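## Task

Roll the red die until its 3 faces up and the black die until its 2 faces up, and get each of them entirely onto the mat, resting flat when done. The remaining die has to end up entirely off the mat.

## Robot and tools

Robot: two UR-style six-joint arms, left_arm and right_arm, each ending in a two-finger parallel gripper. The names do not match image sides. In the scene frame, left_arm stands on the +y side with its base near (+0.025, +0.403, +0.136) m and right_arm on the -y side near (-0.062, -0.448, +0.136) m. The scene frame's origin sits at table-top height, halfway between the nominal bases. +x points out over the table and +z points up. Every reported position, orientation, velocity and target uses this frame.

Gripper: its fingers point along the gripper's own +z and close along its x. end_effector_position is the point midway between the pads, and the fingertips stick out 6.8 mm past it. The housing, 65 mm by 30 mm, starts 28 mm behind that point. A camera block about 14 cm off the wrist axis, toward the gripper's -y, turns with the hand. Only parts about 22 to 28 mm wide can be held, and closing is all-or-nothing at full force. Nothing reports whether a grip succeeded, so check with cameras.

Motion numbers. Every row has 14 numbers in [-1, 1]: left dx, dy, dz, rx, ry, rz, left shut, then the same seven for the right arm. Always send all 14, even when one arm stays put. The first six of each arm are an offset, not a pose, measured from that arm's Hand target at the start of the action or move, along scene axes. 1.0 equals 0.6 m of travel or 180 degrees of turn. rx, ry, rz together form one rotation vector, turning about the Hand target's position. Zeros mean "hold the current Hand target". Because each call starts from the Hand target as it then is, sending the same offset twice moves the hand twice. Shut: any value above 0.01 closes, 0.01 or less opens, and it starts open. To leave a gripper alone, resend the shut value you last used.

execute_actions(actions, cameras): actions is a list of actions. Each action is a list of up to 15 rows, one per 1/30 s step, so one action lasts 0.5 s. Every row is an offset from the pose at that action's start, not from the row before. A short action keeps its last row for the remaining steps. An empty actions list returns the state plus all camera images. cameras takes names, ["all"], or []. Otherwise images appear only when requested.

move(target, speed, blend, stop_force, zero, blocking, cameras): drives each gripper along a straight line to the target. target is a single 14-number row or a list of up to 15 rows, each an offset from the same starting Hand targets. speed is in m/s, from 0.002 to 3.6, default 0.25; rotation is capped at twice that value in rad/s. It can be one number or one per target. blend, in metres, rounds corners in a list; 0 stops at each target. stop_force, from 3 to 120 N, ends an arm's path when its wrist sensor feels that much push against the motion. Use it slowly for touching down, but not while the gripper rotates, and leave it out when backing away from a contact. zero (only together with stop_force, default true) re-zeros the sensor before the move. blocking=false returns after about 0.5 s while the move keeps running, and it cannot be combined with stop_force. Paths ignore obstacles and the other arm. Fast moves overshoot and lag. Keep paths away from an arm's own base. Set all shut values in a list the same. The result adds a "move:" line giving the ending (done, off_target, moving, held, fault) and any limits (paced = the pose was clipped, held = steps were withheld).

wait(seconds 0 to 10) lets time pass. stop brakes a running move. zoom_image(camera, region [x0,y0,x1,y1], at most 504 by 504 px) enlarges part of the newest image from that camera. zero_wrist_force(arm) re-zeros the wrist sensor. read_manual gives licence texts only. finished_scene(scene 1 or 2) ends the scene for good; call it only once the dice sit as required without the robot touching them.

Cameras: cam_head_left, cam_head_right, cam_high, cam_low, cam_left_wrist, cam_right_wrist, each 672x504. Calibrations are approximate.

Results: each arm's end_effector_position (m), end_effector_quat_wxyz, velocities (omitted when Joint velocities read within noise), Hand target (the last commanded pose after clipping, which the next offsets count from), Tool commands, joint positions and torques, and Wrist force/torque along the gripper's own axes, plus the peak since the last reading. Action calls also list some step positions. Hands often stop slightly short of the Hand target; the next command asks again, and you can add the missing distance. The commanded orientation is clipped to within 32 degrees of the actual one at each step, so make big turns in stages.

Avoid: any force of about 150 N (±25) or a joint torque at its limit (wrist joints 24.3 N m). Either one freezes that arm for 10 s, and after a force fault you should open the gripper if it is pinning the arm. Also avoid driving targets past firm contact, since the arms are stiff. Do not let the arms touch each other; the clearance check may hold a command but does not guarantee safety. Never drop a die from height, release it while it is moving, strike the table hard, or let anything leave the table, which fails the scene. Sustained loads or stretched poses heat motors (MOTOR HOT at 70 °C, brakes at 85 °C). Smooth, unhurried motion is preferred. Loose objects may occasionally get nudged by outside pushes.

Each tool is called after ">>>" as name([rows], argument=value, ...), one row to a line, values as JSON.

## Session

>>> execute_actions(actions=[], cameras=["all"])

Scene clock: 0.00 s.
left_arm: end_effector_position=(+0.7724, +0.2626, +0.1362) end_effector_quat_wxyz=(-0.185, +0.699, +0.637, +0.269) | right_arm: end_effector_position=(+0.3784, -0.1785, +0.2307) end_effector_quat_wxyz=(+0.532, -0.083, +0.676, -0.503)
Joint positions: left_arm=[-0.508 -0.629 1.281 4.28 -0.937 -0.497] | right_arm=[4.377 -2.229 -1.873 -2.44 0.287 0.939]
Joint velocities: within noise
Joint torques (N m): no reading
Wrist force (N): no reading
Wrist torque (N m): no reading
Wrist force, peak (N): no reading
Hand target: left_arm +0.7724, +0.2626, +0.1362; -0.185, +0.699, +0.637, +0.269 | right_arm +0.3784, -0.1785, +0.2307; +0.532, -0.083, +0.676, -0.503
Tool commands: left_gripper/shut=+0.0 right_gripper/shut=+0.0
camera_calibration:
cam_left_wrist: T_world_to_cam=[[0.0331715, 0.793653, 0.607465, -0.315281], [0.545994, -0.523479, 0.65411, -0.349644], [0.837132, 0.309975, -0.450695, -0.570862], [0, 0, 0, 1]] pos_world=[0.679248, 0.244145, 0.162943]
cam_right_wrist: T_world_to_cam=[[-0.434635, -0.650088, -0.62328, 0.191163], [-0.350512, 0.759605, -0.547852, 0.411774], [0.829598, -0.0196485, -0.558015, -0.0908505], [0, 0, 0, 1]] pos_world=[0.302787, -0.190298, 0.294043]

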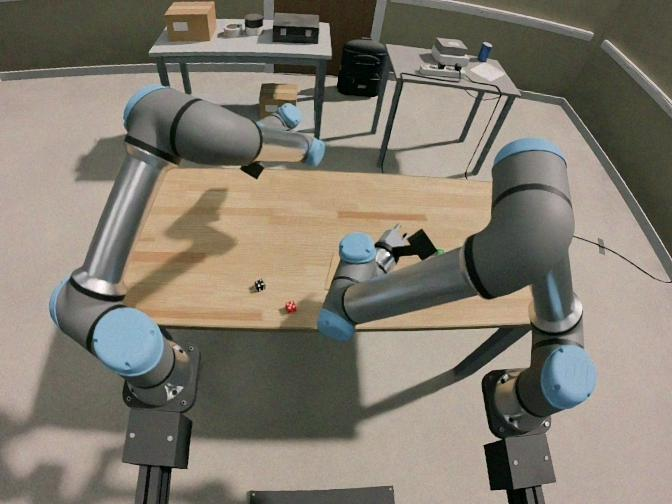

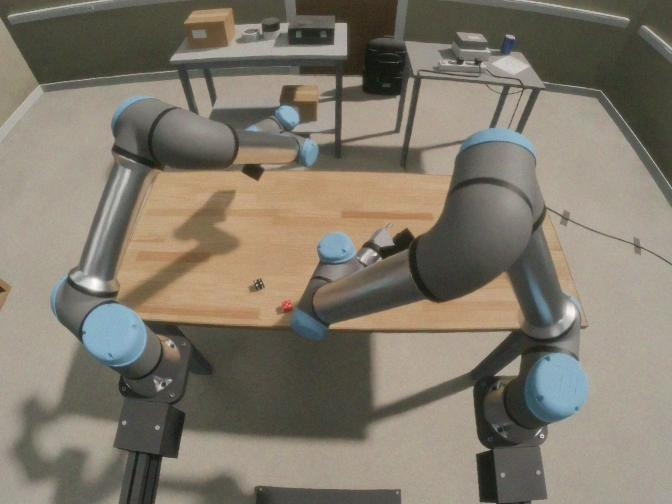

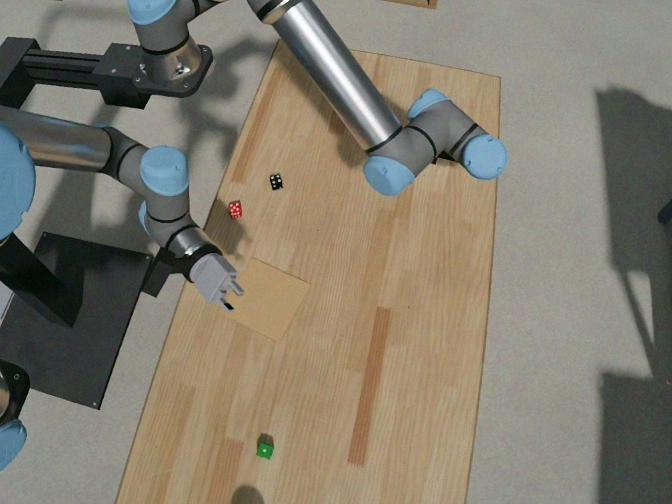

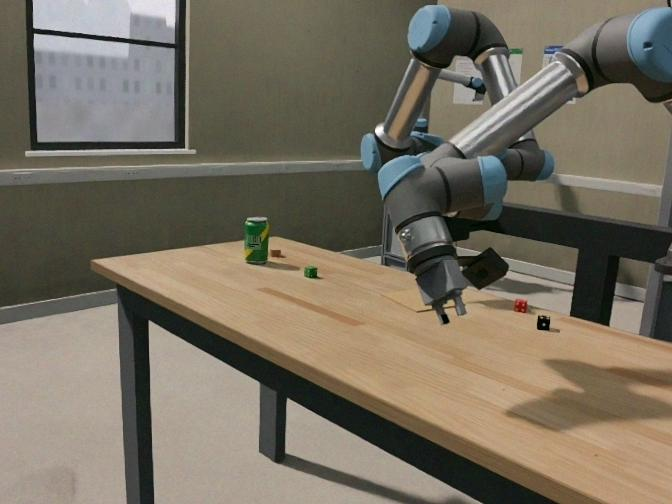

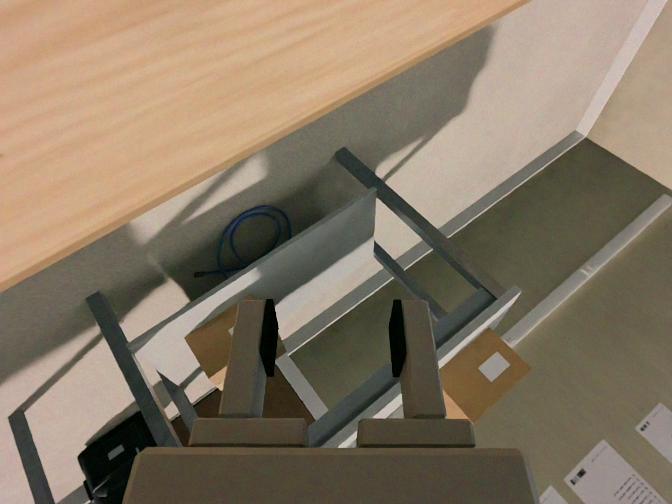

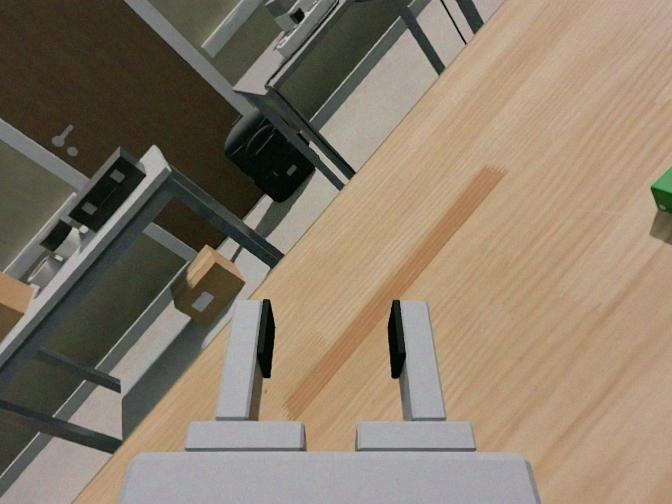

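>>> zoom_image(camera="cam_high", region=[205, 160, 305, 235])

>>> zoom_image(camera="cam_low", region=[490, 280, 580, 345])

>>> zoom_image(camera="cam_head_left", region=[230, 260, 320, 330])

Scaled by 5.040 from the camera's 672x504 image, which has a finer 960x720 frame.

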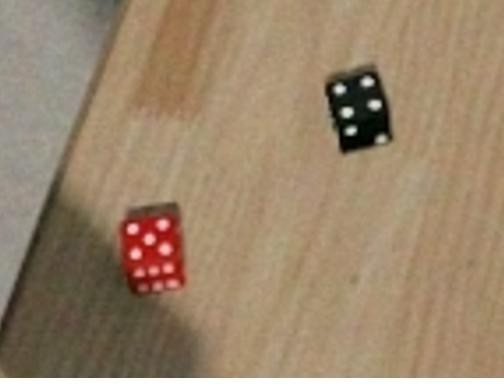

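Scaled by 5.600 from the camera's 672x504 image, which has a finer 960x720 frame.

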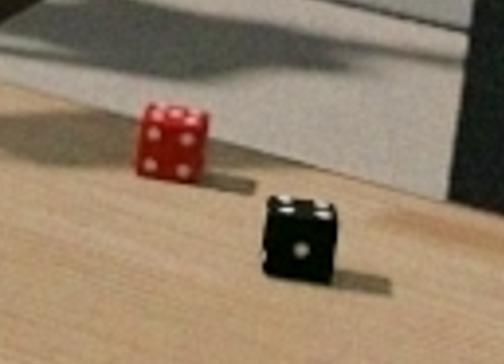

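Scaled by 5.600 from the camera's 672x504 image, which has a finer 960x720 frame.

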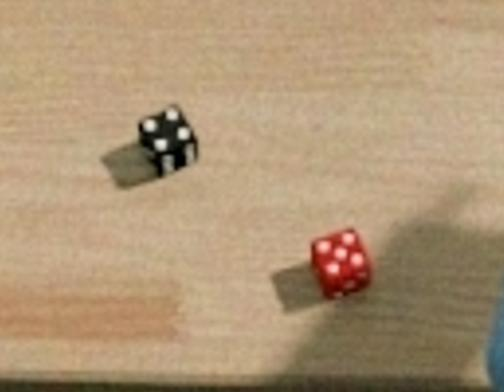

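>>> move(target=[-0.154,0.2623,0.3063,0,0,0,0,-0.147,0.348,-0.101,0.36,0.3807,-0.0594,0], speed=0.4, cameras=["cam_right_wrist", "cam_high"])

>>> zoom_image(camera="cam_right_wrist", region=[200, 100, 480, 300])

Scene clock: 67.40 s.
left_arm: end_effector_position=(+0.6799, +0.4201, +0.3200) end_effector_quat_wxyz=(-0.185, +0.699, +0.637, +0.269) | right_arm: end_effector_position=(+0.2903, +0.0303, +0.1701) end_effector_quat_wxyz=(+0.001, +0.000, +1.000, +0.000)
Joint positions: left_arm=[-0.358 -1.124 1.653 4.29 -0.913 -0.312] | right_arm=[4.325 -2.121 -1.877 -0.714 1.57 -0.409]
Joint torques (N m): left_arm=[-7.14 -34.02 -28.53 -4.44 -0.06 -1.58] | right_arm=[5.31 37.51 7.54 3.11 2.05 2.32]
Wrist force (N): left_arm=[0.0 0.1 -0.1] | right_arm=[0.0 0.0 1.5]
Wrist torque (N m): left_arm=[0.00 0.00 0.02] | right_arm=[0.03 -0.07 -0.06]
Wrist force, peak (N): left_arm=[-0.9 0.4 0.2] | right_arm=[0.1 0.2 1.7]
Hand target: left_arm +0.6800, +0.4200, +0.3200; -0.185, +0.699, +0.637, +0.269 | right_arm +0.2902, +0.0303, +0.1701; +0.000, +0.000, +1.000, +0.000
Off the commanded pose: left_arm 0.000 m, 0 deg | right_arm 0.000 m, 0 deg.
move: done
camera_calibration:
cam_right_wrist: T_world_to_cam=[[-0.999818, -0.0169999, 0.00869418, 0.288112], [-0.004145, 0.637713, 0.770263, -0.131957], [-0.0186388, 0.770087, -0.637667, 0.188441], [0, 0, 0, 1]] pos_world=[0.291025, -0.0560674, 0.219299]
Images, in order (width x height): cam_high 672x504, cam_right_wrist 672x504.

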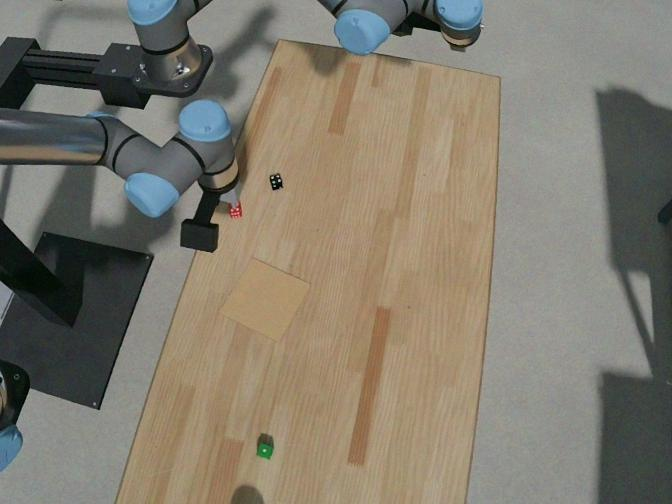

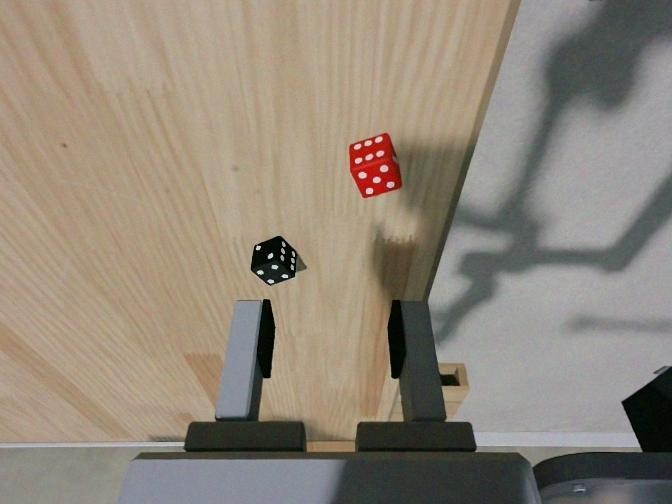

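Scaled by 1.800 from the camera's 672x504 image, which has a finer 960x720 frame.

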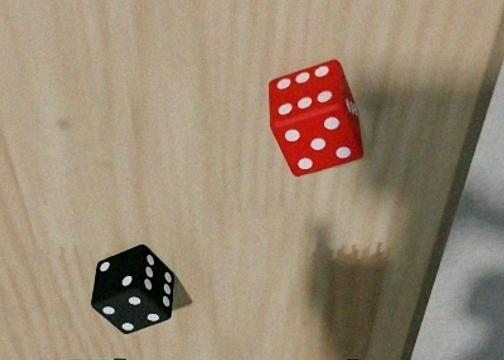

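>>> execute_actions(actions=[], cameras=["cam_right_wrist", "cam_high"])

>>> zoom_image(camera="cam_right_wrist", region=[320, 130, 440, 220])

>>> zoom_image(camera="cam_right_wrist", region=[220, 215, 340, 305])

Scene clock: 97.10 s.
left_arm: end_effector_position=(+0.6800, +0.4200, +0.3200) end_effector_quat_wxyz=(-0.185, +0.699, +0.637, +0.269) | right_arm: end_effector_position=(+0.2902, +0.0303, +0.1701) end_effector_quat_wxyz=(+0.000, +0.000, +1.000, +0.000)
Joint positions: left_arm=[-0.359 -1.124 1.653 4.29 -0.913 -0.313] | right_arm=[4.325 -2.121 -1.877 -0.714 1.57 -0.409]
Joint velocities: within noise
Joint torques (N m): left_arm=[-7.65 -28.51 -28.17 -4.24 -0.34 -1.58] | right_arm=[6.78 31.82 7.75 3.53 2.18 2.34]
Wrist force (N): left_arm=[0.2 0.2 0.0] | right_arm=[0.1 0.3 1.4]
Wrist torque (N m): left_arm=[0.00 -0.02 0.01] | right_arm=[0.06 -0.08 -0.05]
Wrist force, peak (N): left_arm=[-0.1 0.5 -0.4] | right_arm=[0.0 -0.1 1.8]
Hand target: left_arm +0.6800, +0.4200, +0.3200; -0.185, +0.699, +0.637, +0.269 | right_arm +0.2902, +0.0303, +0.1701; +0.000, +0.000, +1.000, +0.000
Tool commands: left_gripper/shut=+0.0 right_gripper/shut=+0.0
Off the commanded pose: left_arm 0.000 m, 0 deg | right_arm 0.000 m, 0 deg.
camera_calibration:
cam_right_wrist: T_world_to_cam=[[-0.999815, -0.016966, 0.00904912, 0.288038], [-0.00384585, 0.637547, 0.770402, -0.132147], [-0.0188398, 0.770225, -0.637494, 0.188393], [0, 0, 0, 1]] pos_world=[0.291026, -0.0559678, 0.219299]
Images, in order (width x height): cam_high 672x504, cam_right_wrist 672x504.

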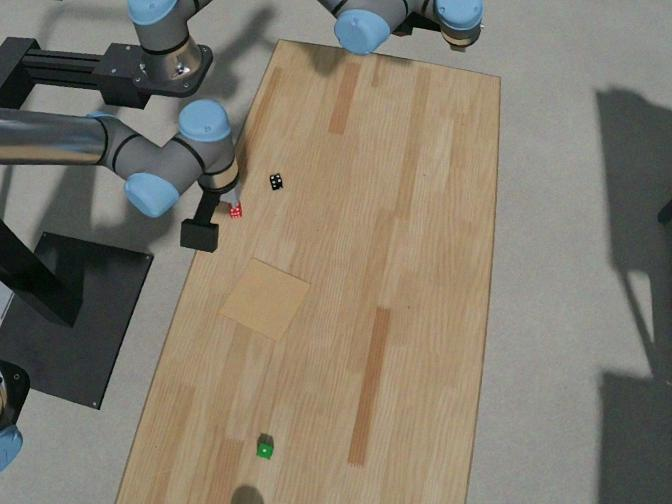

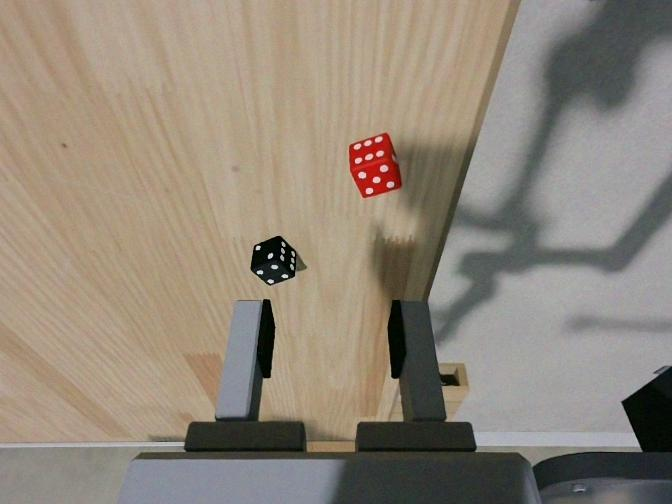

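Scaled by 4.200 from the camera's 672x504 image, which has a finer 960x720 frame.

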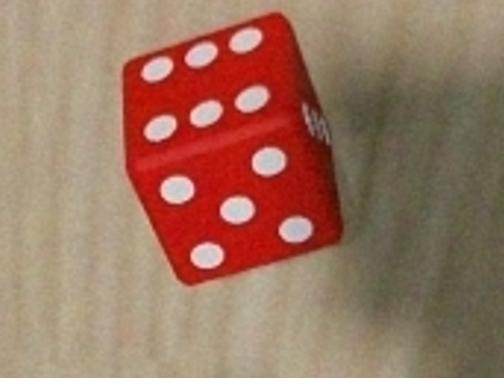

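Scaled by 4.200 from the camera's 672x504 image, which has a finer 960x720 frame.

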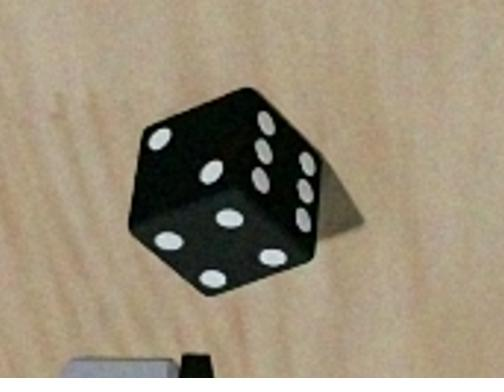

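>>> move(target=[0,0,0,0,0,0,0, -0.0767,0.1083,-0.1673,0.0977,-0.0659,-0.3738,0], speed=0.35, cameras=["cam_right_wrist"])

>>> zoom_image(camera="cam_right_wrist", region=[240, 120, 420, 255])

Scene clock: 275.33 s.
left_arm: end_effector_position=(+0.6800, +0.4200, +0.3200) end_effector_quat_wxyz=(-0.185, +0.699, +0.637, +0.269) | right_arm: end_effector_position=(+0.2442, +0.0953, +0.0698) end_effector_quat_wxyz=(+0.097, +0.550, +0.817, +0.144) end_effector_velocity=(+0.000, -0.001, -0.001) end_effector_angular_velocity=(+0.000, +0.001, -0.007)
Joint positions: left_arm=[-0.359 -1.124 1.653 4.29 -0.913 -0.313] | right_arm=[4.527 -2.375 -1.934 -0.204 1.282 0.95]
Joint velocities: left_arm=[within noise] | right_arm=[-0.001 0 -0.002 0 0 0.007]
Joint torques (N m): left_arm=[-7.02 -29.29 -28.77 -4.27 -0.19 -1.33] | right_arm=[-3.33 37.71 1.66 1.88 1.2 2.12]
Wrist force (N): left_arm=[0.1 0.2 -0.2] | right_arm=[0.0 0.2 1.2]
Wrist torque (N m): left_arm=[0.01 0.00 0.02] | right_arm=[0.10 -0.06 -0.08]
Wrist force, peak (N): left_arm=[0.0 0.6 -0.4] | right_arm=[0.1 0.2 1.7]
Hand target: left_arm +0.6800, +0.4200, +0.3200; -0.185, +0.699, +0.637, +0.269 | right_arm +0.2442, +0.0953, +0.0697; +0.097, +0.551, +0.816, +0.144
Off the commanded pose: left_arm 0.000 m, 0 deg | right_arm 0.000 m, 0 deg.
move: done
camera_calibration:
cam_right_wrist: T_world_to_cam=[[-0.392311, 0.919829, 0.00269234, 0.00679622], [0.309665, 0.129316, 0.942011, -0.136505], [0.866141, 0.370395, -0.335571, -0.12555], [0, 0, 0, 1]] pos_world=[0.153681, 0.0579043, 0.0864401]
Images, in order (width x height): cam_right_wrist 672x504.

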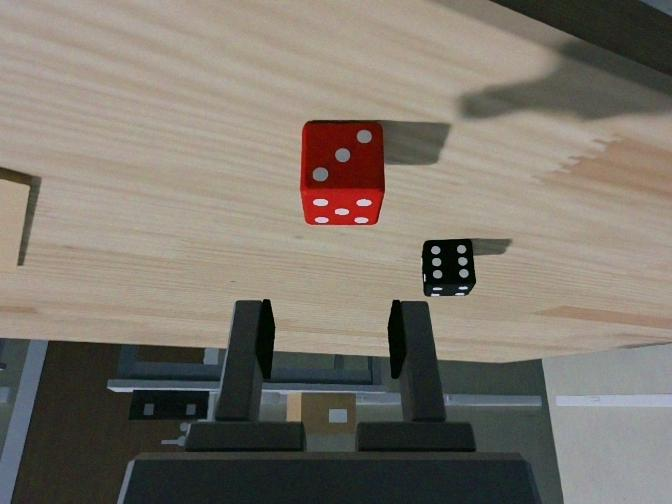

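Scaled by 2.800 from the camera's 672x504 image, which has a finer 960x720 frame.

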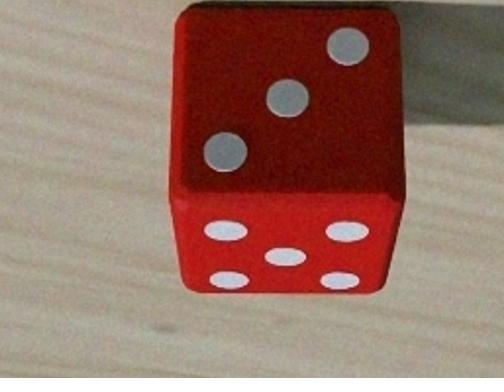

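>>> move(target=[0,0,0,0,0,0,0, 0.0112,0.0110,-0.0238,0,0,0.0044,0], speed=0.1, cameras=["cam_right_wrist"])

>>> zoom_image(camera="cam_right_wrist", region=[230, 100, 440, 260])

Scene clock: 300.87 s.
left_arm: end_effector_position=(+0.6800, +0.4200, +0.3200) end_effector_quat_wxyz=(-0.185, +0.699, +0.637, +0.269) | right_arm: end_effector_position=(+0.2510, +0.1019, +0.0555) end_effector_quat_wxyz=(+0.096, +0.545, +0.820, +0.144)
Joint positions: left_arm=[-0.359 -1.124 1.653 4.29 -0.913 -0.313] | right_arm=[4.516 -2.418 -1.901 -0.187 1.287 0.926]
Joint torques (N m): left_arm=[-7.39 -28.42 -28.93 -4.28 -0.33 -1.06] | right_arm=[7.22 48.77 4.47 0.63 0.85 2.36]
Wrist force (N): left_arm=[0.0 0.3 -0.4] | right_arm=[0.0 -0.1 1.1]
Wrist torque (N m): left_arm=[0.02 0.01 0.02] | right_arm=[0.08 -0.06 -0.07]
Wrist force, peak (N): left_arm=[0.2 0.6 -0.3] | right_arm=[0.1 -0.4 1.5]
Hand target: left_arm +0.6800, +0.4200, +0.3200; -0.185, +0.699, +0.637, +0.269 | right_arm +0.2509, +0.1019, +0.0555; +0.097, +0.545, +0.820, +0.144
Off the commanded pose: left_arm 0.000 m, 0 deg | right_arm 0.000 m, 0 deg.
move: done
camera_calibration:
cam_right_wrist: T_world_to_cam=[[-0.404813, 0.914395, 0.00286047, 0.00704528], [0.30793, 0.133377, 0.942014, -0.125976], [0.860991, 0.38222, -0.335563, -0.138605], [0, 0, 0, 1]] pos_world=[0.160981, 0.0633377, 0.0721399]
Images, in order (width x height): cam_right_wrist 672x504.

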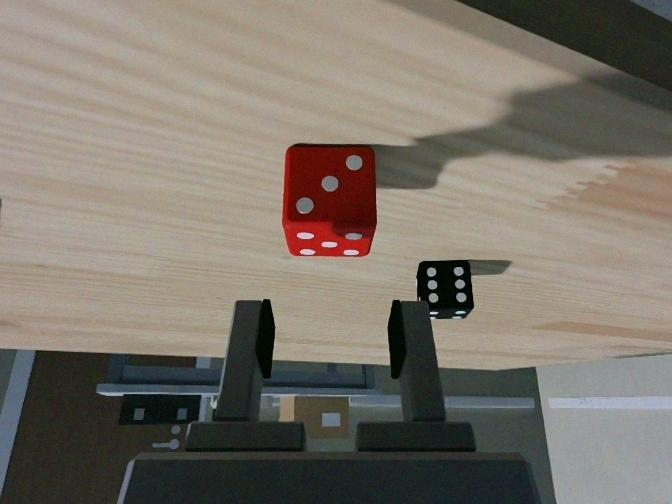

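Scaled by 2.400 from the camera's 672x504 image, which has a finer 960x720 frame.

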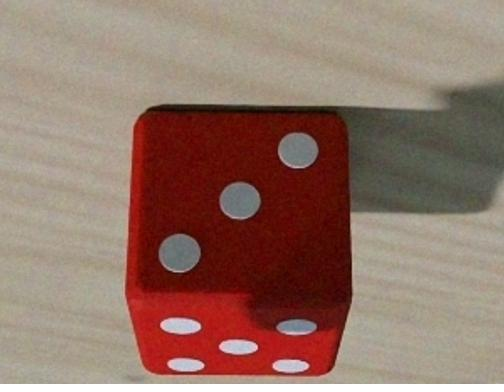

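>>> move(target=[0,0,0,0,0,0,0, 0.0238,0.0097,-0.0707,0,0,0,0], speed=0.03, stop_force=6, cameras=["cam_right_wrist"])

Scene clock: 310.17 s.
left_arm: end_effector_position=(+0.6800, +0.4200, +0.3200) end_effector_quat_wxyz=(-0.185, +0.699, +0.637, +0.269) | right_arm: end_effector_position=(+0.2652, +0.1077, +0.0130) end_effector_quat_wxyz=(+0.096, +0.545, +0.820, +0.144)
Joint positions: left_arm=[-0.359 -1.124 1.653 4.29 -0.913 -0.313] | right_arm=[4.495 -2.528 -1.838 -0.134 1.292 0.904]
Joint torques (N m): left_arm=[-6.49 -29.48 -28.31 -4.27 -0.26 -1.05] | right_arm=[6.37 49.31 1.51 0.49 0 2.44]
Wrist force (N): left_arm=[0.2 0.2 -0.1] | right_arm=[0.0 0.2 1.6]
Wrist torque (N m): left_arm=[0.00 -0.02 0.01] | right_arm=[0.10 -0.06 -0.08]
Wrist force, peak (N): left_arm=[-0.1 0.7 -0.1] | right_arm=[0.0 -0.1 1.7]
Hand target: left_arm +0.6800, +0.4200, +0.3200; -0.185, +0.699, +0.637, +0.269 | right_arm +0.2652, +0.1077, +0.0130; +0.097, +0.545, +0.820, +0.144
Off the commanded pose: left_arm 0.000 m, 0 deg | right_arm 0.000 m, 0 deg.
move: done
camera_calibration:
cam_right_wrist: T_world_to_cam=[[-0.404649, 0.914468, 0.00270045, 0.00758229], [0.307972, 0.133495, 0.941983, -0.0911949], [0.861053, 0.382004, -0.335649, -0.167269], [0, 0, 0, 1]] pos_world=[0.175181, 0.0691378, 0.0297399]
Images, in order (width x height): cam_right_wrist 672x504.

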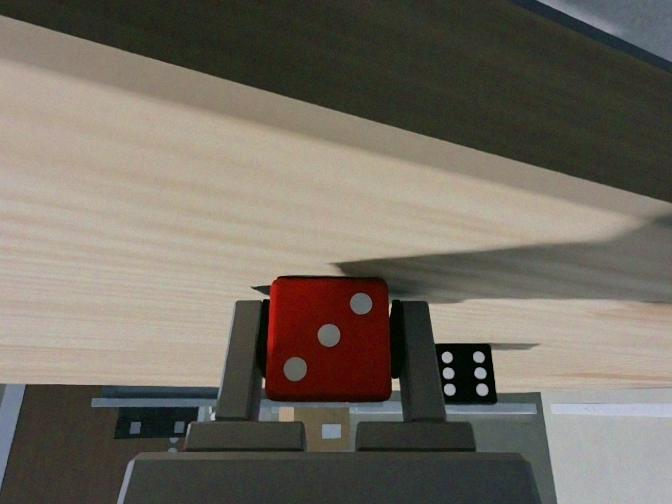

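>>> move([
  [0,0,0,0,0,0,0, 0,0,0,0,0,0,1],
  [0,0,0,0,0,0,0, 0,0,0.15,0,0,0,1],
  [0,0,0,0,0,0,0, 0.1997,-0.3128,0.195,-0.4413,0.1451,0.4569,1],
], speed=[0.1,0.15,0.35], blend=[0,0.03,0], cameras=["cam_right_wrist","cam_high","cam_head_right"])

Scene clock: 336.43 s.
left_arm: end_effector_position=(+0.6800, +0.4200, +0.3200) end_effector_quat_wxyz=(-0.185, +0.699, +0.637, +0.269) | right_arm: end_effector_position=(+0.3850, -0.0800, +0.1300) end_effector_quat_wxyz=(+0.123, -0.236, +0.855, -0.445)
Joint positions: left_arm=[-0.359 -1.124 1.653 4.29 -0.913 -0.313] | right_arm=[4.321 -2.313 -1.726 -1.366 0.841 -0.676]
Joint torques (N m): left_arm=[-5.19 -28.46 -27.76 -4.31 -0.22 -0.6] | right_arm=[5.07 48.28 19.37 -0.39 -0.9 -1.95]
Wrist force (N): left_arm=[0.2 0.2 0.1] | right_arm=[0.1 0.4 0.8]
Wrist torque (N m): left_arm=[0.01 -0.02 0.02] | right_arm=[-0.01 -0.08 -0.07]
Wrist force, peak (N): left_arm=[0.3 0.6 -0.3] | right_arm=[0.1 -0.7 2.7]
Hand target: left_arm +0.6800, +0.4200, +0.3200; -0.185, +0.699, +0.637, +0.269 | right_arm +0.3850, -0.0800, +0.1300; +0.123, -0.236, +0.855, -0.445
Off the commanded pose: left_arm 0.000 m, 0 deg | right_arm 0.000 m, 0 deg.
move: done
camera_calibration:
cam_right_wrist: T_world_to_cam=[[-0.857775, -0.513684, 0.0187269, 0.285531], [-0.513405, 0.854382, -0.080295, 0.293631], [0.0252464, -0.0784895, -0.996595, 0.211424], [0, 0, 0, 1]] pos_world=[0.390335, -0.0876061, 0.228934]
Images, in order (width x height): cam_head_right 672x504, cam_high 672x504, cam_right_wrist 672x504.

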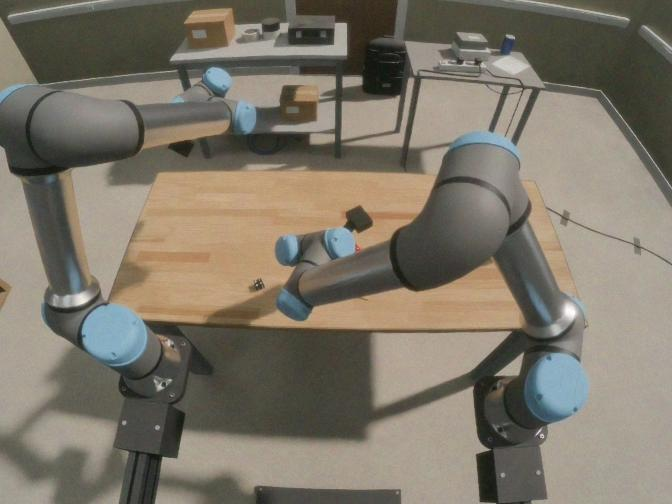

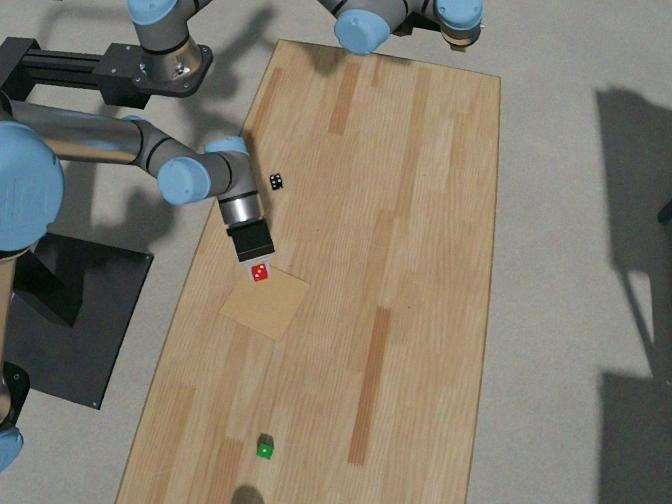

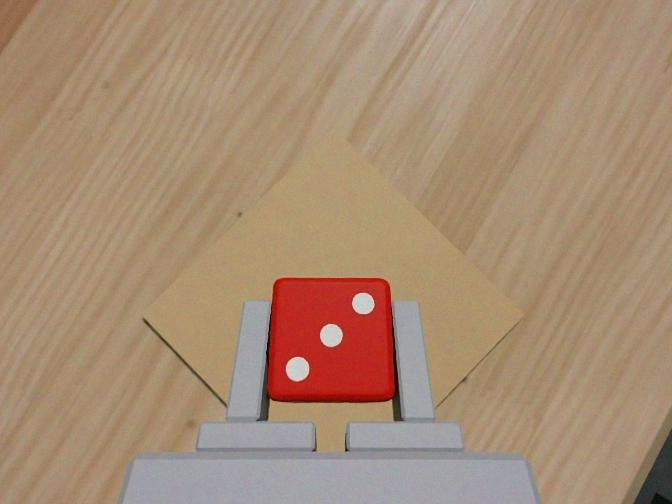

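>>> move(target=[0,0,0,0,0,0,0, -0.047,-0.0392,-0.17,0,0,0,1], speed=0.25)

>>> move(target=[0,0,0,0,0,0,0, 0,0,-0.0333,0,0,0,1], speed=0.01, stop_force=5, cameras=["cam_right_wrist"])

Scene clock: 357.63 s.
left_arm: end_effector_position=(+0.6800, +0.4200, +0.3200) end_effector_quat_wxyz=(-0.185, +0.699, +0.637, +0.269) | right_arm: end_effector_position=(+0.3568, -0.1034, +0.0281) end_effector_quat_wxyz=(+0.123, -0.236, +0.855, -0.445)
Joint positions: left_arm=[-0.359 -1.124 1.653 4.29 -0.913 -0.313] | right_arm=[4.35 -2.474 -1.81 -1.14 0.859 -0.648]
Joint torques (N m): left_arm=[-5.23 -28.72 -28.12 -4.38 -0.28 -0.48] | right_arm=[-6.91 36.15 8.15 2.43 -3.59 -1.81]
Wrist force (N): left_arm=[0.1 0.3 0.1] | right_arm=[0.0 0.3 0.7]
Wrist torque (N m): left_arm=[0.02 -0.01 0.02] | right_arm=[-0.03 -0.07 -0.04]
Wrist force, peak (N): left_arm=[0.1 0.5 -0.3] | right_arm=[0.6 1.7 1.8]
Hand target: left_arm +0.6800, +0.4200, +0.3200; -0.185, +0.699, +0.637, +0.269 | right_arm +0.3568, -0.1035, +0.0280; +0.123, -0.236, +0.855, -0.445
Off the commanded pose: left_arm 0.000 m, 0 deg | right_arm 0.000 m, 0 deg.
move: done

Scene clock: 359.53 s.
left_arm: end_effector_position=(+0.6800, +0.4200, +0.3200) end_effector_quat_wxyz=(-0.185, +0.699, +0.637, +0.269) | right_arm: end_effector_position=(+0.3568, -0.1035, +0.0184) end_effector_quat_wxyz=(+0.123, -0.236, +0.855, -0.445)
Joint positions: left_arm=[-0.359 -1.124 1.653 4.29 -0.913 -0.313] | right_arm=[4.35 -2.496 -1.804 -1.125 0.859 -0.648]
Joint torques (N m): left_arm=[-5.12 -29.54 -28.29 -4.2 -0.11 -0.53] | right_arm=[-4.64 46.39 -0.15 -0.69 1.53 -1.62]
Wrist force (N): left_arm=[-0.2 0.1 -0.1] | right_arm=[-1.2 -4.1 -1.6]
Wrist torque (N m): left_arm=[0.00 0.02 0.02] | right_arm=[-0.04 -0.07 -0.03]
Wrist force, peak (N): left_arm=[-0.1 0.5 -0.2] | right_arm=[6.0 -16.9 -15.1]
Hand target: left_arm +0.6800, +0.4200, +0.3200; -0.185, +0.699, +0.637, +0.269 | right_arm +0.3568, -0.1035, +0.0184; +0.123, -0.236, +0.855, -0.445 (not the last commanded pose)
Off the commanded pose: left_arm 0.000 m, 0 deg | right_arm 0.010 m, 0 deg.
move: contact (right_arm)
camera_calibration:
cam_right_wrist: T_world_to_cam=[[-0.857525, -0.514094, 0.0189192, 0.251337], [-0.513822, 0.854107, -0.0805466, 0.290386], [0.0252494, -0.0787918, -0.996571, 0.0990381], [0, 0, 0, 1]] pos_world=[0.362234, -0.111007, 0.117333]
Images, in order (width x height): cam_right_wrist 672x504.

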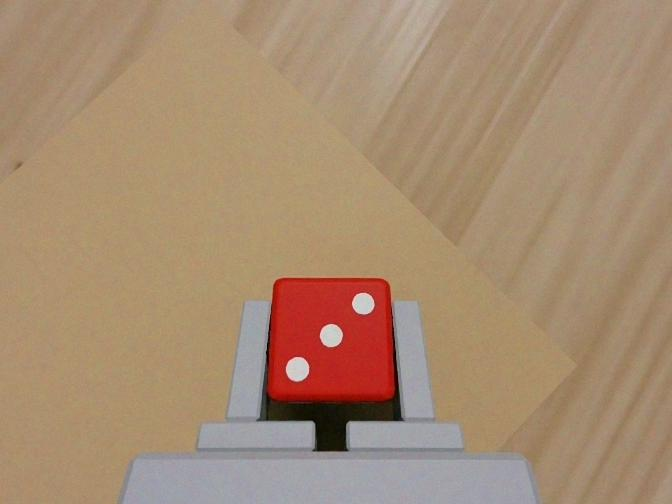

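>>> move([
  [0,0,0,0,0,0,0, 0,0,0,0,0,0,0],
  [0,0,0,0,0,0,0, -0.0246,0.0410,0.0335,0,0,0,0],
  [0,0,0,0,0,0,0, -0.0598,0.0995,0.17,0,0,0,0],
], speed=[0.05,0.06,0.2], blend=[0,0.005,0], cameras=["cam_right_wrist"])

Scene clock: 372.47 s.
left_arm: end_effector_position=(+0.6800, +0.4200, +0.3200) end_effector_quat_wxyz=(-0.185, +0.699, +0.637, +0.269) | right_arm: end_effector_position=(+0.3209, -0.0438, +0.1203) end_effector_quat_wxyz=(+0.123, -0.236, +0.855, -0.445)
Joint positions: left_arm=[-0.359 -1.124 1.653 4.29 -0.913 -0.313] | right_arm=[4.441 -2.322 -1.724 -1.433 0.921 -0.561]
Joint torques (N m): left_arm=[-4.85 -29.79 -28.32 -4.23 -0.05 -0.24] | right_arm=[-2.43 47.65 10.5 -1.27 -3.62 -1.87]
Wrist force (N): left_arm=[0.1 0.4 0.0] | right_arm=[0.1 0.2 0.5]
Wrist torque (N m): left_arm=[0.03 0.00 0.02] | right_arm=[-0.04 -0.09 -0.02]
Wrist force, peak (N): left_arm=[0.3 0.4 -0.5] | right_arm=[-1.2 -4.5 -1.7]
Hand target: left_arm +0.6800, +0.4200, +0.3200; -0.185, +0.699, +0.637, +0.269 | right_arm +0.3209, -0.0438, +0.1204; +0.123, -0.236, +0.855, -0.445
Off the commanded pose: left_arm 0.000 m, 0 deg | right_arm 0.000 m, 0 deg.
move: done
camera_calibration:
cam_right_wrist: T_world_to_cam=[[-0.857594, -0.513982, 0.0188573, 0.249357], [-0.513708, 0.854184, -0.0804625, 0.229106], [0.0252486, -0.0786913, -0.996579, 0.206207], [0, 0, 0, 1]] pos_world=[0.326334, -0.0513067, 0.219233]
Images, in order (width x height): cam_right_wrist 672x504.

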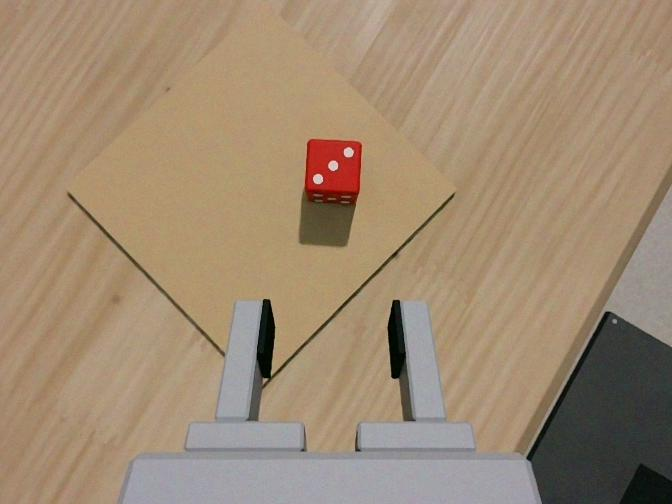

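>>> move(target=[0,0,0,0,0,0,0, 0.032,0.3603,-0.0845,0.3571,0.2146,0,0], speed=0.35, cameras=["cam_right_wrist"])

>>> zoom_image(camera="cam_right_wrist", region=[230, 100, 440, 260])

Scene clock: 387.33 s.
left_arm: end_effector_position=(+0.6800, +0.4200, +0.3200) end_effector_quat_wxyz=(-0.185, +0.699, +0.637, +0.269) | right_arm: end_effector_position=(+0.3402, +0.1723, +0.0697) end_effector_quat_wxyz=(-0.047, -0.263, +0.949, +0.167)
Joint positions: left_arm=[-0.359 -1.124 1.653 4.29 -0.913 -0.313] | right_arm=[4.262 -2.549 -1.471 -0.503 1.866 -0.983]
Joint torques (N m): left_arm=[-4.51 -29.33 -28.02 -4.33 0.01 -0.4] | right_arm=[6.17 42.61 14.11 3.54 2.23 0.03]
Wrist force (N): left_arm=[0.0 0.1 0.1] | right_arm=[-0.1 0.0 1.3]
Wrist torque (N m): left_arm=[0.01 0.01 0.02] | right_arm=[0.09 -0.04 -0.14]
Wrist force, peak (N): left_arm=[0.1 0.4 -0.4] | right_arm=[-0.4 0.1 1.7]
Hand target: left_arm +0.6800, +0.4200, +0.3200; -0.185, +0.699, +0.637, +0.269 | right_arm +0.3401, +0.1724, +0.0697; -0.047, -0.263, +0.949, +0.167
Off the commanded pose: left_arm 0.000 m, 0 deg | right_arm 0.000 m, 0 deg.
move: done
camera_calibration:
cam_right_wrist: T_world_to_cam=[[-0.84783, -0.530235, 0.00597625, 0.378231], [-0.173506, 0.288045, 0.941767, -0.0390895], [-0.50108, 0.797421, -0.336212, 0.154315], [0, 0, 0, 1]] pos_world=[0.391217, 0.0887567, 0.0864353]
Images, in order (width x height): cam_right_wrist 672x504.

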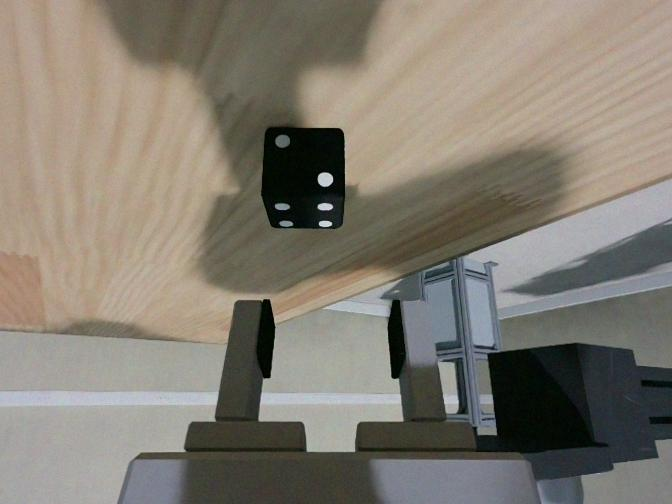

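Scaled by 2.400 from the camera's 672x504 image, which has a finer 960x720 frame.

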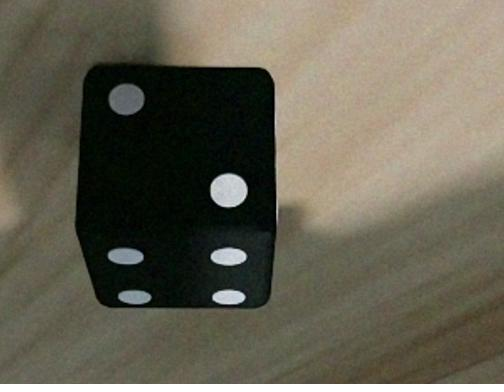

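>>> zoom_image(camera="cam_right_wrist", region=[250, 115, 360, 240])

Scaled by 4.032 from the camera's 672x504 image, which has a finer 960x720 frame.

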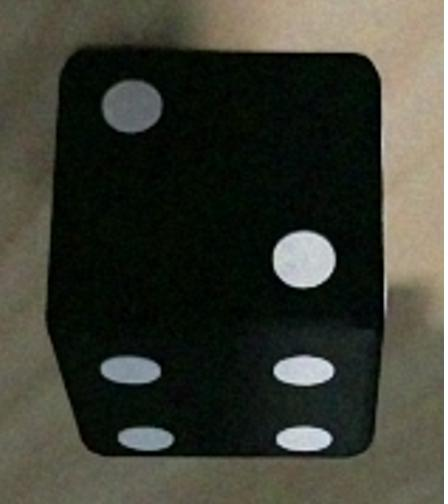

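>>> move(target=[0,0,0,0,0,0,0, 0.0013,0.0230,-0.0238,0,0,0,0], speed=0.1, cameras=["cam_right_wrist"])

>>> zoom_image(camera="cam_right_wrist", region=[270, 130, 390, 260])

Scene clock: 441.73 s.
left_arm: end_effector_position=(+0.6800, +0.4200, +0.3200) end_effector_quat_wxyz=(-0.185, +0.699, +0.637, +0.269) | right_arm: end_effector_position=(+0.3408, +0.1863, +0.0554) end_effector_quat_wxyz=(-0.047, -0.263, +0.949, +0.167)
Joint positions: left_arm=[-0.359 -1.124 1.653 4.29 -0.913 -0.313] | right_arm=[4.27 -2.594 -1.422 -0.506 1.864 -0.975]
Joint torques (N m): left_arm=[-4.74 -29.48 -28.05 -4.23 -0.07 0.04] | right_arm=[-5.31 54.79 6.31 1.52 -2.12 -0.57]
Wrist force (N): left_arm=[0.1 0.3 0.0] | right_arm=[-0.1 0.2 1.1]
Wrist torque (N m): left_arm=[0.02 0.00 0.02] | right_arm=[0.10 -0.04 -0.15]
Wrist force, peak (N): left_arm=[0.1 0.5 -0.3] | right_arm=[-0.3 -0.2 1.8]
Hand target: left_arm +0.6800, +0.4200, +0.3200; -0.185, +0.699, +0.637, +0.269 | right_arm +0.3409, +0.1862, +0.0554; -0.047, -0.263, +0.949, +0.167
Off the commanded pose: left_arm 0.000 m, 0 deg | right_arm 0.000 m, 0 deg.
move: done
camera_calibration:
cam_right_wrist: T_world_to_cam=[[-0.847745, -0.530369, 0.00604236, 0.386256], [-0.173292, 0.287721, 0.941906, -0.0295657], [-0.501296, 0.797449, -0.335823, 0.138829], [0, 0, 0, 1]] pos_world=[0.391917, 0.102656, 0.0721362]
Images, in order (width x height): cam_right_wrist 672x504.

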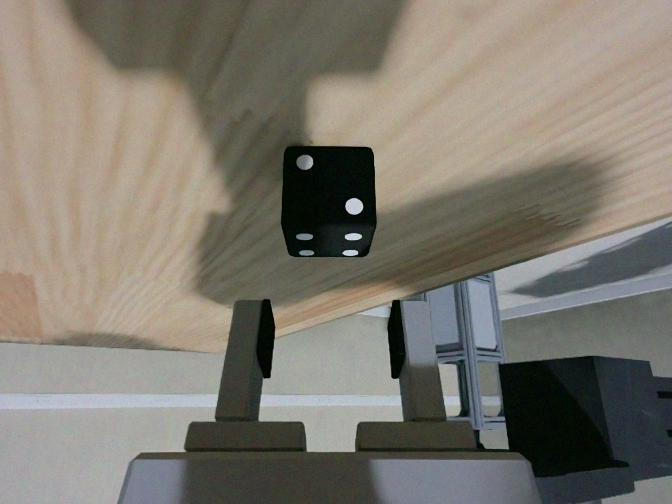

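Scaled by 3.877 from the camera's 672x504 image, which has a finer 960x720 frame.

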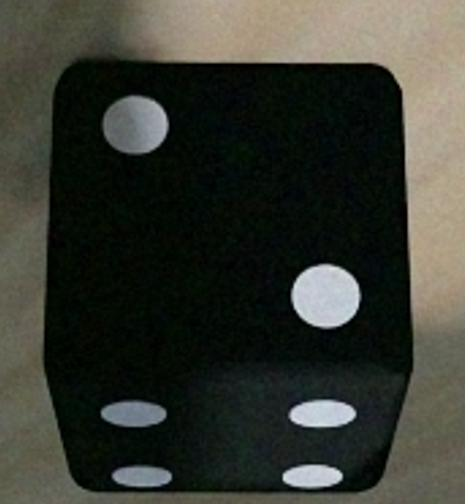

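>>> move(target=[0,0,0,0,0,0,0, -0.0132,0.0220,-0.0705,0,0,0,0], speed=0.03, stop_force=6, cameras=["cam_right_wrist"])

Scene clock: 448.93 s.
left_arm: end_effector_position=(+0.6800, +0.4200, +0.3200) end_effector_quat_wxyz=(-0.185, +0.699, +0.637, +0.269) | right_arm: end_effector_position=(+0.3330, +0.1994, +0.0131) end_effector_quat_wxyz=(-0.047, -0.263, +0.949, +0.167)
Joint positions: left_arm=[-0.359 -1.124 1.653 4.29 -0.913 -0.313] | right_arm=[4.288 -2.683 -1.373 -0.461 1.861 -0.957]
Joint torques (N m): left_arm=[-5.03 -30.46 -28.01 -4.26 0 0.26] | right_arm=[-7.15 57.56 6.23 0.55 -0.73 -1.87]
Wrist force (N): left_arm=[0.1 0.5 -0.1] | right_arm=[-0.1 0.2 1.2]
Wrist torque (N m): left_arm=[0.04 0.00 0.01] | right_arm=[0.10 -0.05 -0.14]
Wrist force, peak (N): left_arm=[0.3 0.6 -0.1] | right_arm=[0.1 0.0 1.7]
Hand target: left_arm +0.6800, +0.4200, +0.3200; -0.185, +0.699, +0.637, +0.269 | right_arm +0.3330, +0.1994, +0.0131; -0.047, -0.263, +0.949, +0.167
Off the commanded pose: left_arm 0.000 m, 0 deg | right_arm 0.000 m, 0 deg.
move: done
camera_calibration:
cam_right_wrist: T_world_to_cam=[[-0.84773, -0.530394, 0.00596197, 0.386814], [-0.173364, 0.287677, 0.941906, 0.00514299], [-0.501296, 0.797449, -0.335824, 0.110137], [0, 0, 0, 1]] pos_world=[0.384017, 0.115856, 0.0298362]
Images, in order (width x height): cam_right_wrist 672x504.

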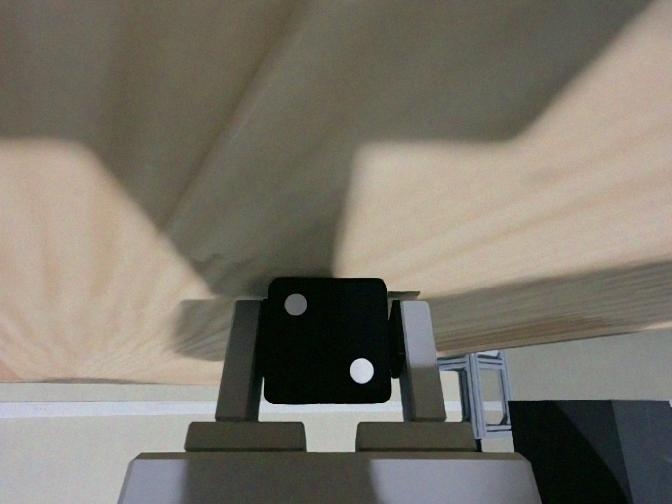

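>>> move([
  [0,0,0,0,0,0,0, 0,0,0,0,0,0,1],
  [0,0,0,0,0,0,0, 0,0,0.15,0,0,0,1],
  [0,0,0,0,0,0,0, 0.134,-0.4482,0.145,-0.3571,-0.2146,0,1],
], speed=[0.1,0.15,0.35], blend=[0,0.03,0], cameras=["cam_right_wrist"])

Scene clock: 465.13 s.
left_arm: end_effector_position=(+0.6800, +0.4200, +0.3200) end_effector_quat_wxyz=(-0.185, +0.699, +0.637, +0.269) | right_arm: end_effector_position=(+0.4134, -0.0695, +0.1001) end_effector_quat_wxyz=(+0.123, -0.236, +0.855, -0.445)
Joint positions: left_arm=[-0.359 -1.124 1.653 4.29 -0.913 -0.313] | right_arm=[4.287 -2.408 -1.644 -1.328 0.819 -0.713]
Joint torques (N m): left_arm=[-3.72 -29.43 -27.82 -4.12 0.15 0.4] | right_arm=[6.79 49.69 15.76 -0.66 -2.8 0.56]
Wrist force (N): left_arm=[0.1 0.1 -0.1] | right_arm=[0.1 0.1 0.7]
Wrist torque (N m): left_arm=[0.01 0.00 0.01] | right_arm=[-0.06 -0.09 0.01]
Wrist force, peak (N): left_arm=[0.2 0.6 0.0] | right_arm=[-0.1 -0.5 2.6]
Hand target: left_arm +0.6800, +0.4200, +0.3200; -0.185, +0.699, +0.637, +0.269 | right_arm +0.4134, -0.0695, +0.1001; +0.123, -0.236, +0.855, -0.445
Off the commanded pose: left_arm 0.000 m, 0 deg | right_arm 0.000 m, 0 deg.
move: done
camera_calibration:
cam_right_wrist: T_world_to_cam=[[-0.857665, -0.513858, 0.0190009, 0.315816], [-0.513604, 0.854277, -0.0801396, 0.296935], [0.0249484, -0.0784918, -0.996603, 0.181857], [0, 0, 0, 1]] pos_world=[0.418834, -0.0771062, 0.199034]
Images, in order (width x height): cam_right_wrist 672x504.

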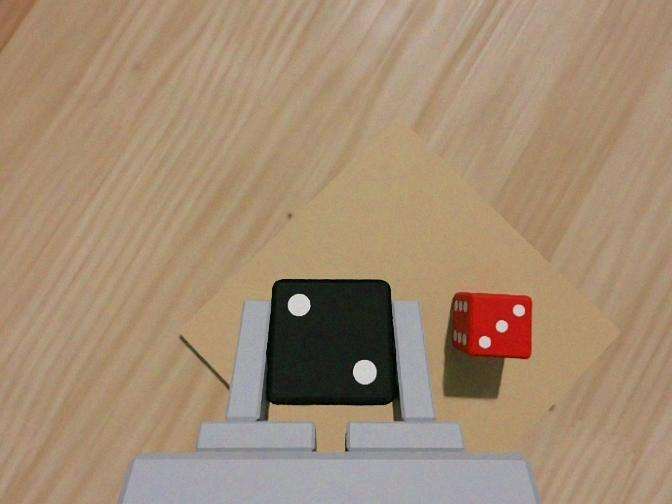

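>>> move(target=[0,0,0,0,0,0,0, 0,0,-0.12,0,0,0,1], speed=0.2)

>>> move(target=[0,0,0,0,0,0,0, 0,0,-0.0333,0,0,0,1], speed=0.01, stop_force=5, cameras=["cam_right_wrist"])

Scene clock: 478.90 s.
left_arm: end_effector_position=(+0.6800, +0.4200, +0.3200) end_effector_quat_wxyz=(-0.185, +0.699, +0.637, +0.269) | right_arm: end_effector_position=(+0.4134, -0.0695, +0.0282) end_effector_quat_wxyz=(+0.123, -0.236, +0.855, -0.445)
Joint positions: left_arm=[-0.359 -1.124 1.653 4.29 -0.913 -0.313] | right_arm=[4.287 -2.547 -1.618 -1.215 0.819 -0.713]
Joint torques (N m): left_arm=[-4.11 -29.89 -28.51 -4.2 0.06 0.65] | right_arm=[-6.86 39.58 3.84 2.19 0.51 -1.69]
Wrist force (N): left_arm=[0.1 0.1 -0.2] | right_arm=[0.0 0.2 0.8]
Wrist torque (N m): left_arm=[0.00 0.00 0.02] | right_arm=[-0.03 -0.08 0.00]
Wrist force, peak (N): left_arm=[0.1 0.6 -0.3] | right_arm=[0.2 1.6 1.8]
Hand target: left_arm +0.6800, +0.4200, +0.3200; -0.185, +0.699, +0.637, +0.269 | right_arm +0.4134, -0.0695, +0.0281; +0.123, -0.236, +0.855, -0.445
Off the commanded pose: left_arm 0.000 m, 0 deg | right_arm 0.000 m, 0 deg.
move: done

Scene clock: 480.87 s.
left_arm: end_effector_position=(+0.6800, +0.4200, +0.3200) end_effector_quat_wxyz=(-0.185, +0.699, +0.637, +0.269) | right_arm: end_effector_position=(+0.4134, -0.0695, +0.0177) end_effector_quat_wxyz=(+0.123, -0.236, +0.855, -0.445)
Joint positions: left_arm=[-0.359 -1.124 1.653 4.29 -0.913 -0.313] | right_arm=[4.287 -2.569 -1.611 -1.201 0.819 -0.713]
Joint torques (N m): left_arm=[-4.09 -29.32 -28 -4.2 0.2 0.69] | right_arm=[-5.43 49.02 2 -0.76 -1.07 -0.35]
Wrist force (N): left_arm=[-0.2 0.2 -0.2] | right_arm=[-1.3 -3.5 -1.1]
Wrist torque (N m): left_arm=[0.01 0.02 0.02] | right_arm=[-0.05 -0.10 0.01]
Wrist force, peak (N): left_arm=[0.1 0.5 0.1] | right_arm=[6.4 -15.3 -12.4]
Hand target: left_arm +0.6800, +0.4200, +0.3200; -0.185, +0.699, +0.637, +0.269 | right_arm +0.4134, -0.0695, +0.0177; +0.123, -0.236, +0.855, -0.445 (not the last commanded pose)
Off the commanded pose: left_arm 0.000 m, 0 deg | right_arm 0.010 m, 0 deg.
move: contact (right_arm)
camera_calibration:
cam_right_wrist: T_world_to_cam=[[-0.857595, -0.513976, 0.0189428, 0.317264], [-0.51371, 0.854188, -0.0804113, 0.29035], [0.0251487, -0.0786915, -0.996582, 0.0996365], [0, 0, 0, 1]] pos_world=[0.418734, -0.0771067, 0.116633]
Images, in order (width x height): cam_right_wrist 672x504.

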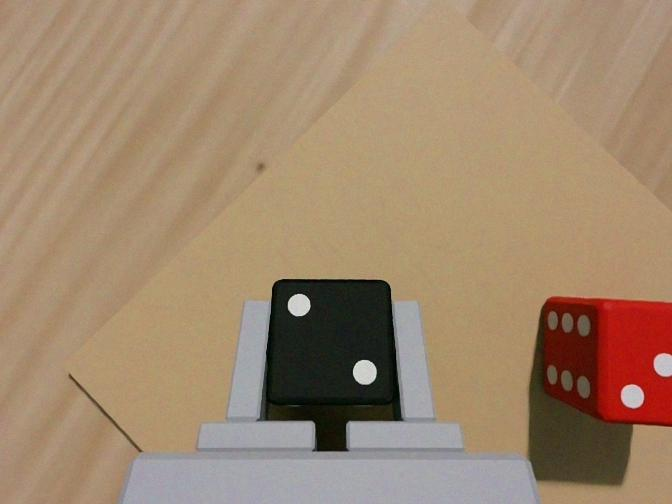

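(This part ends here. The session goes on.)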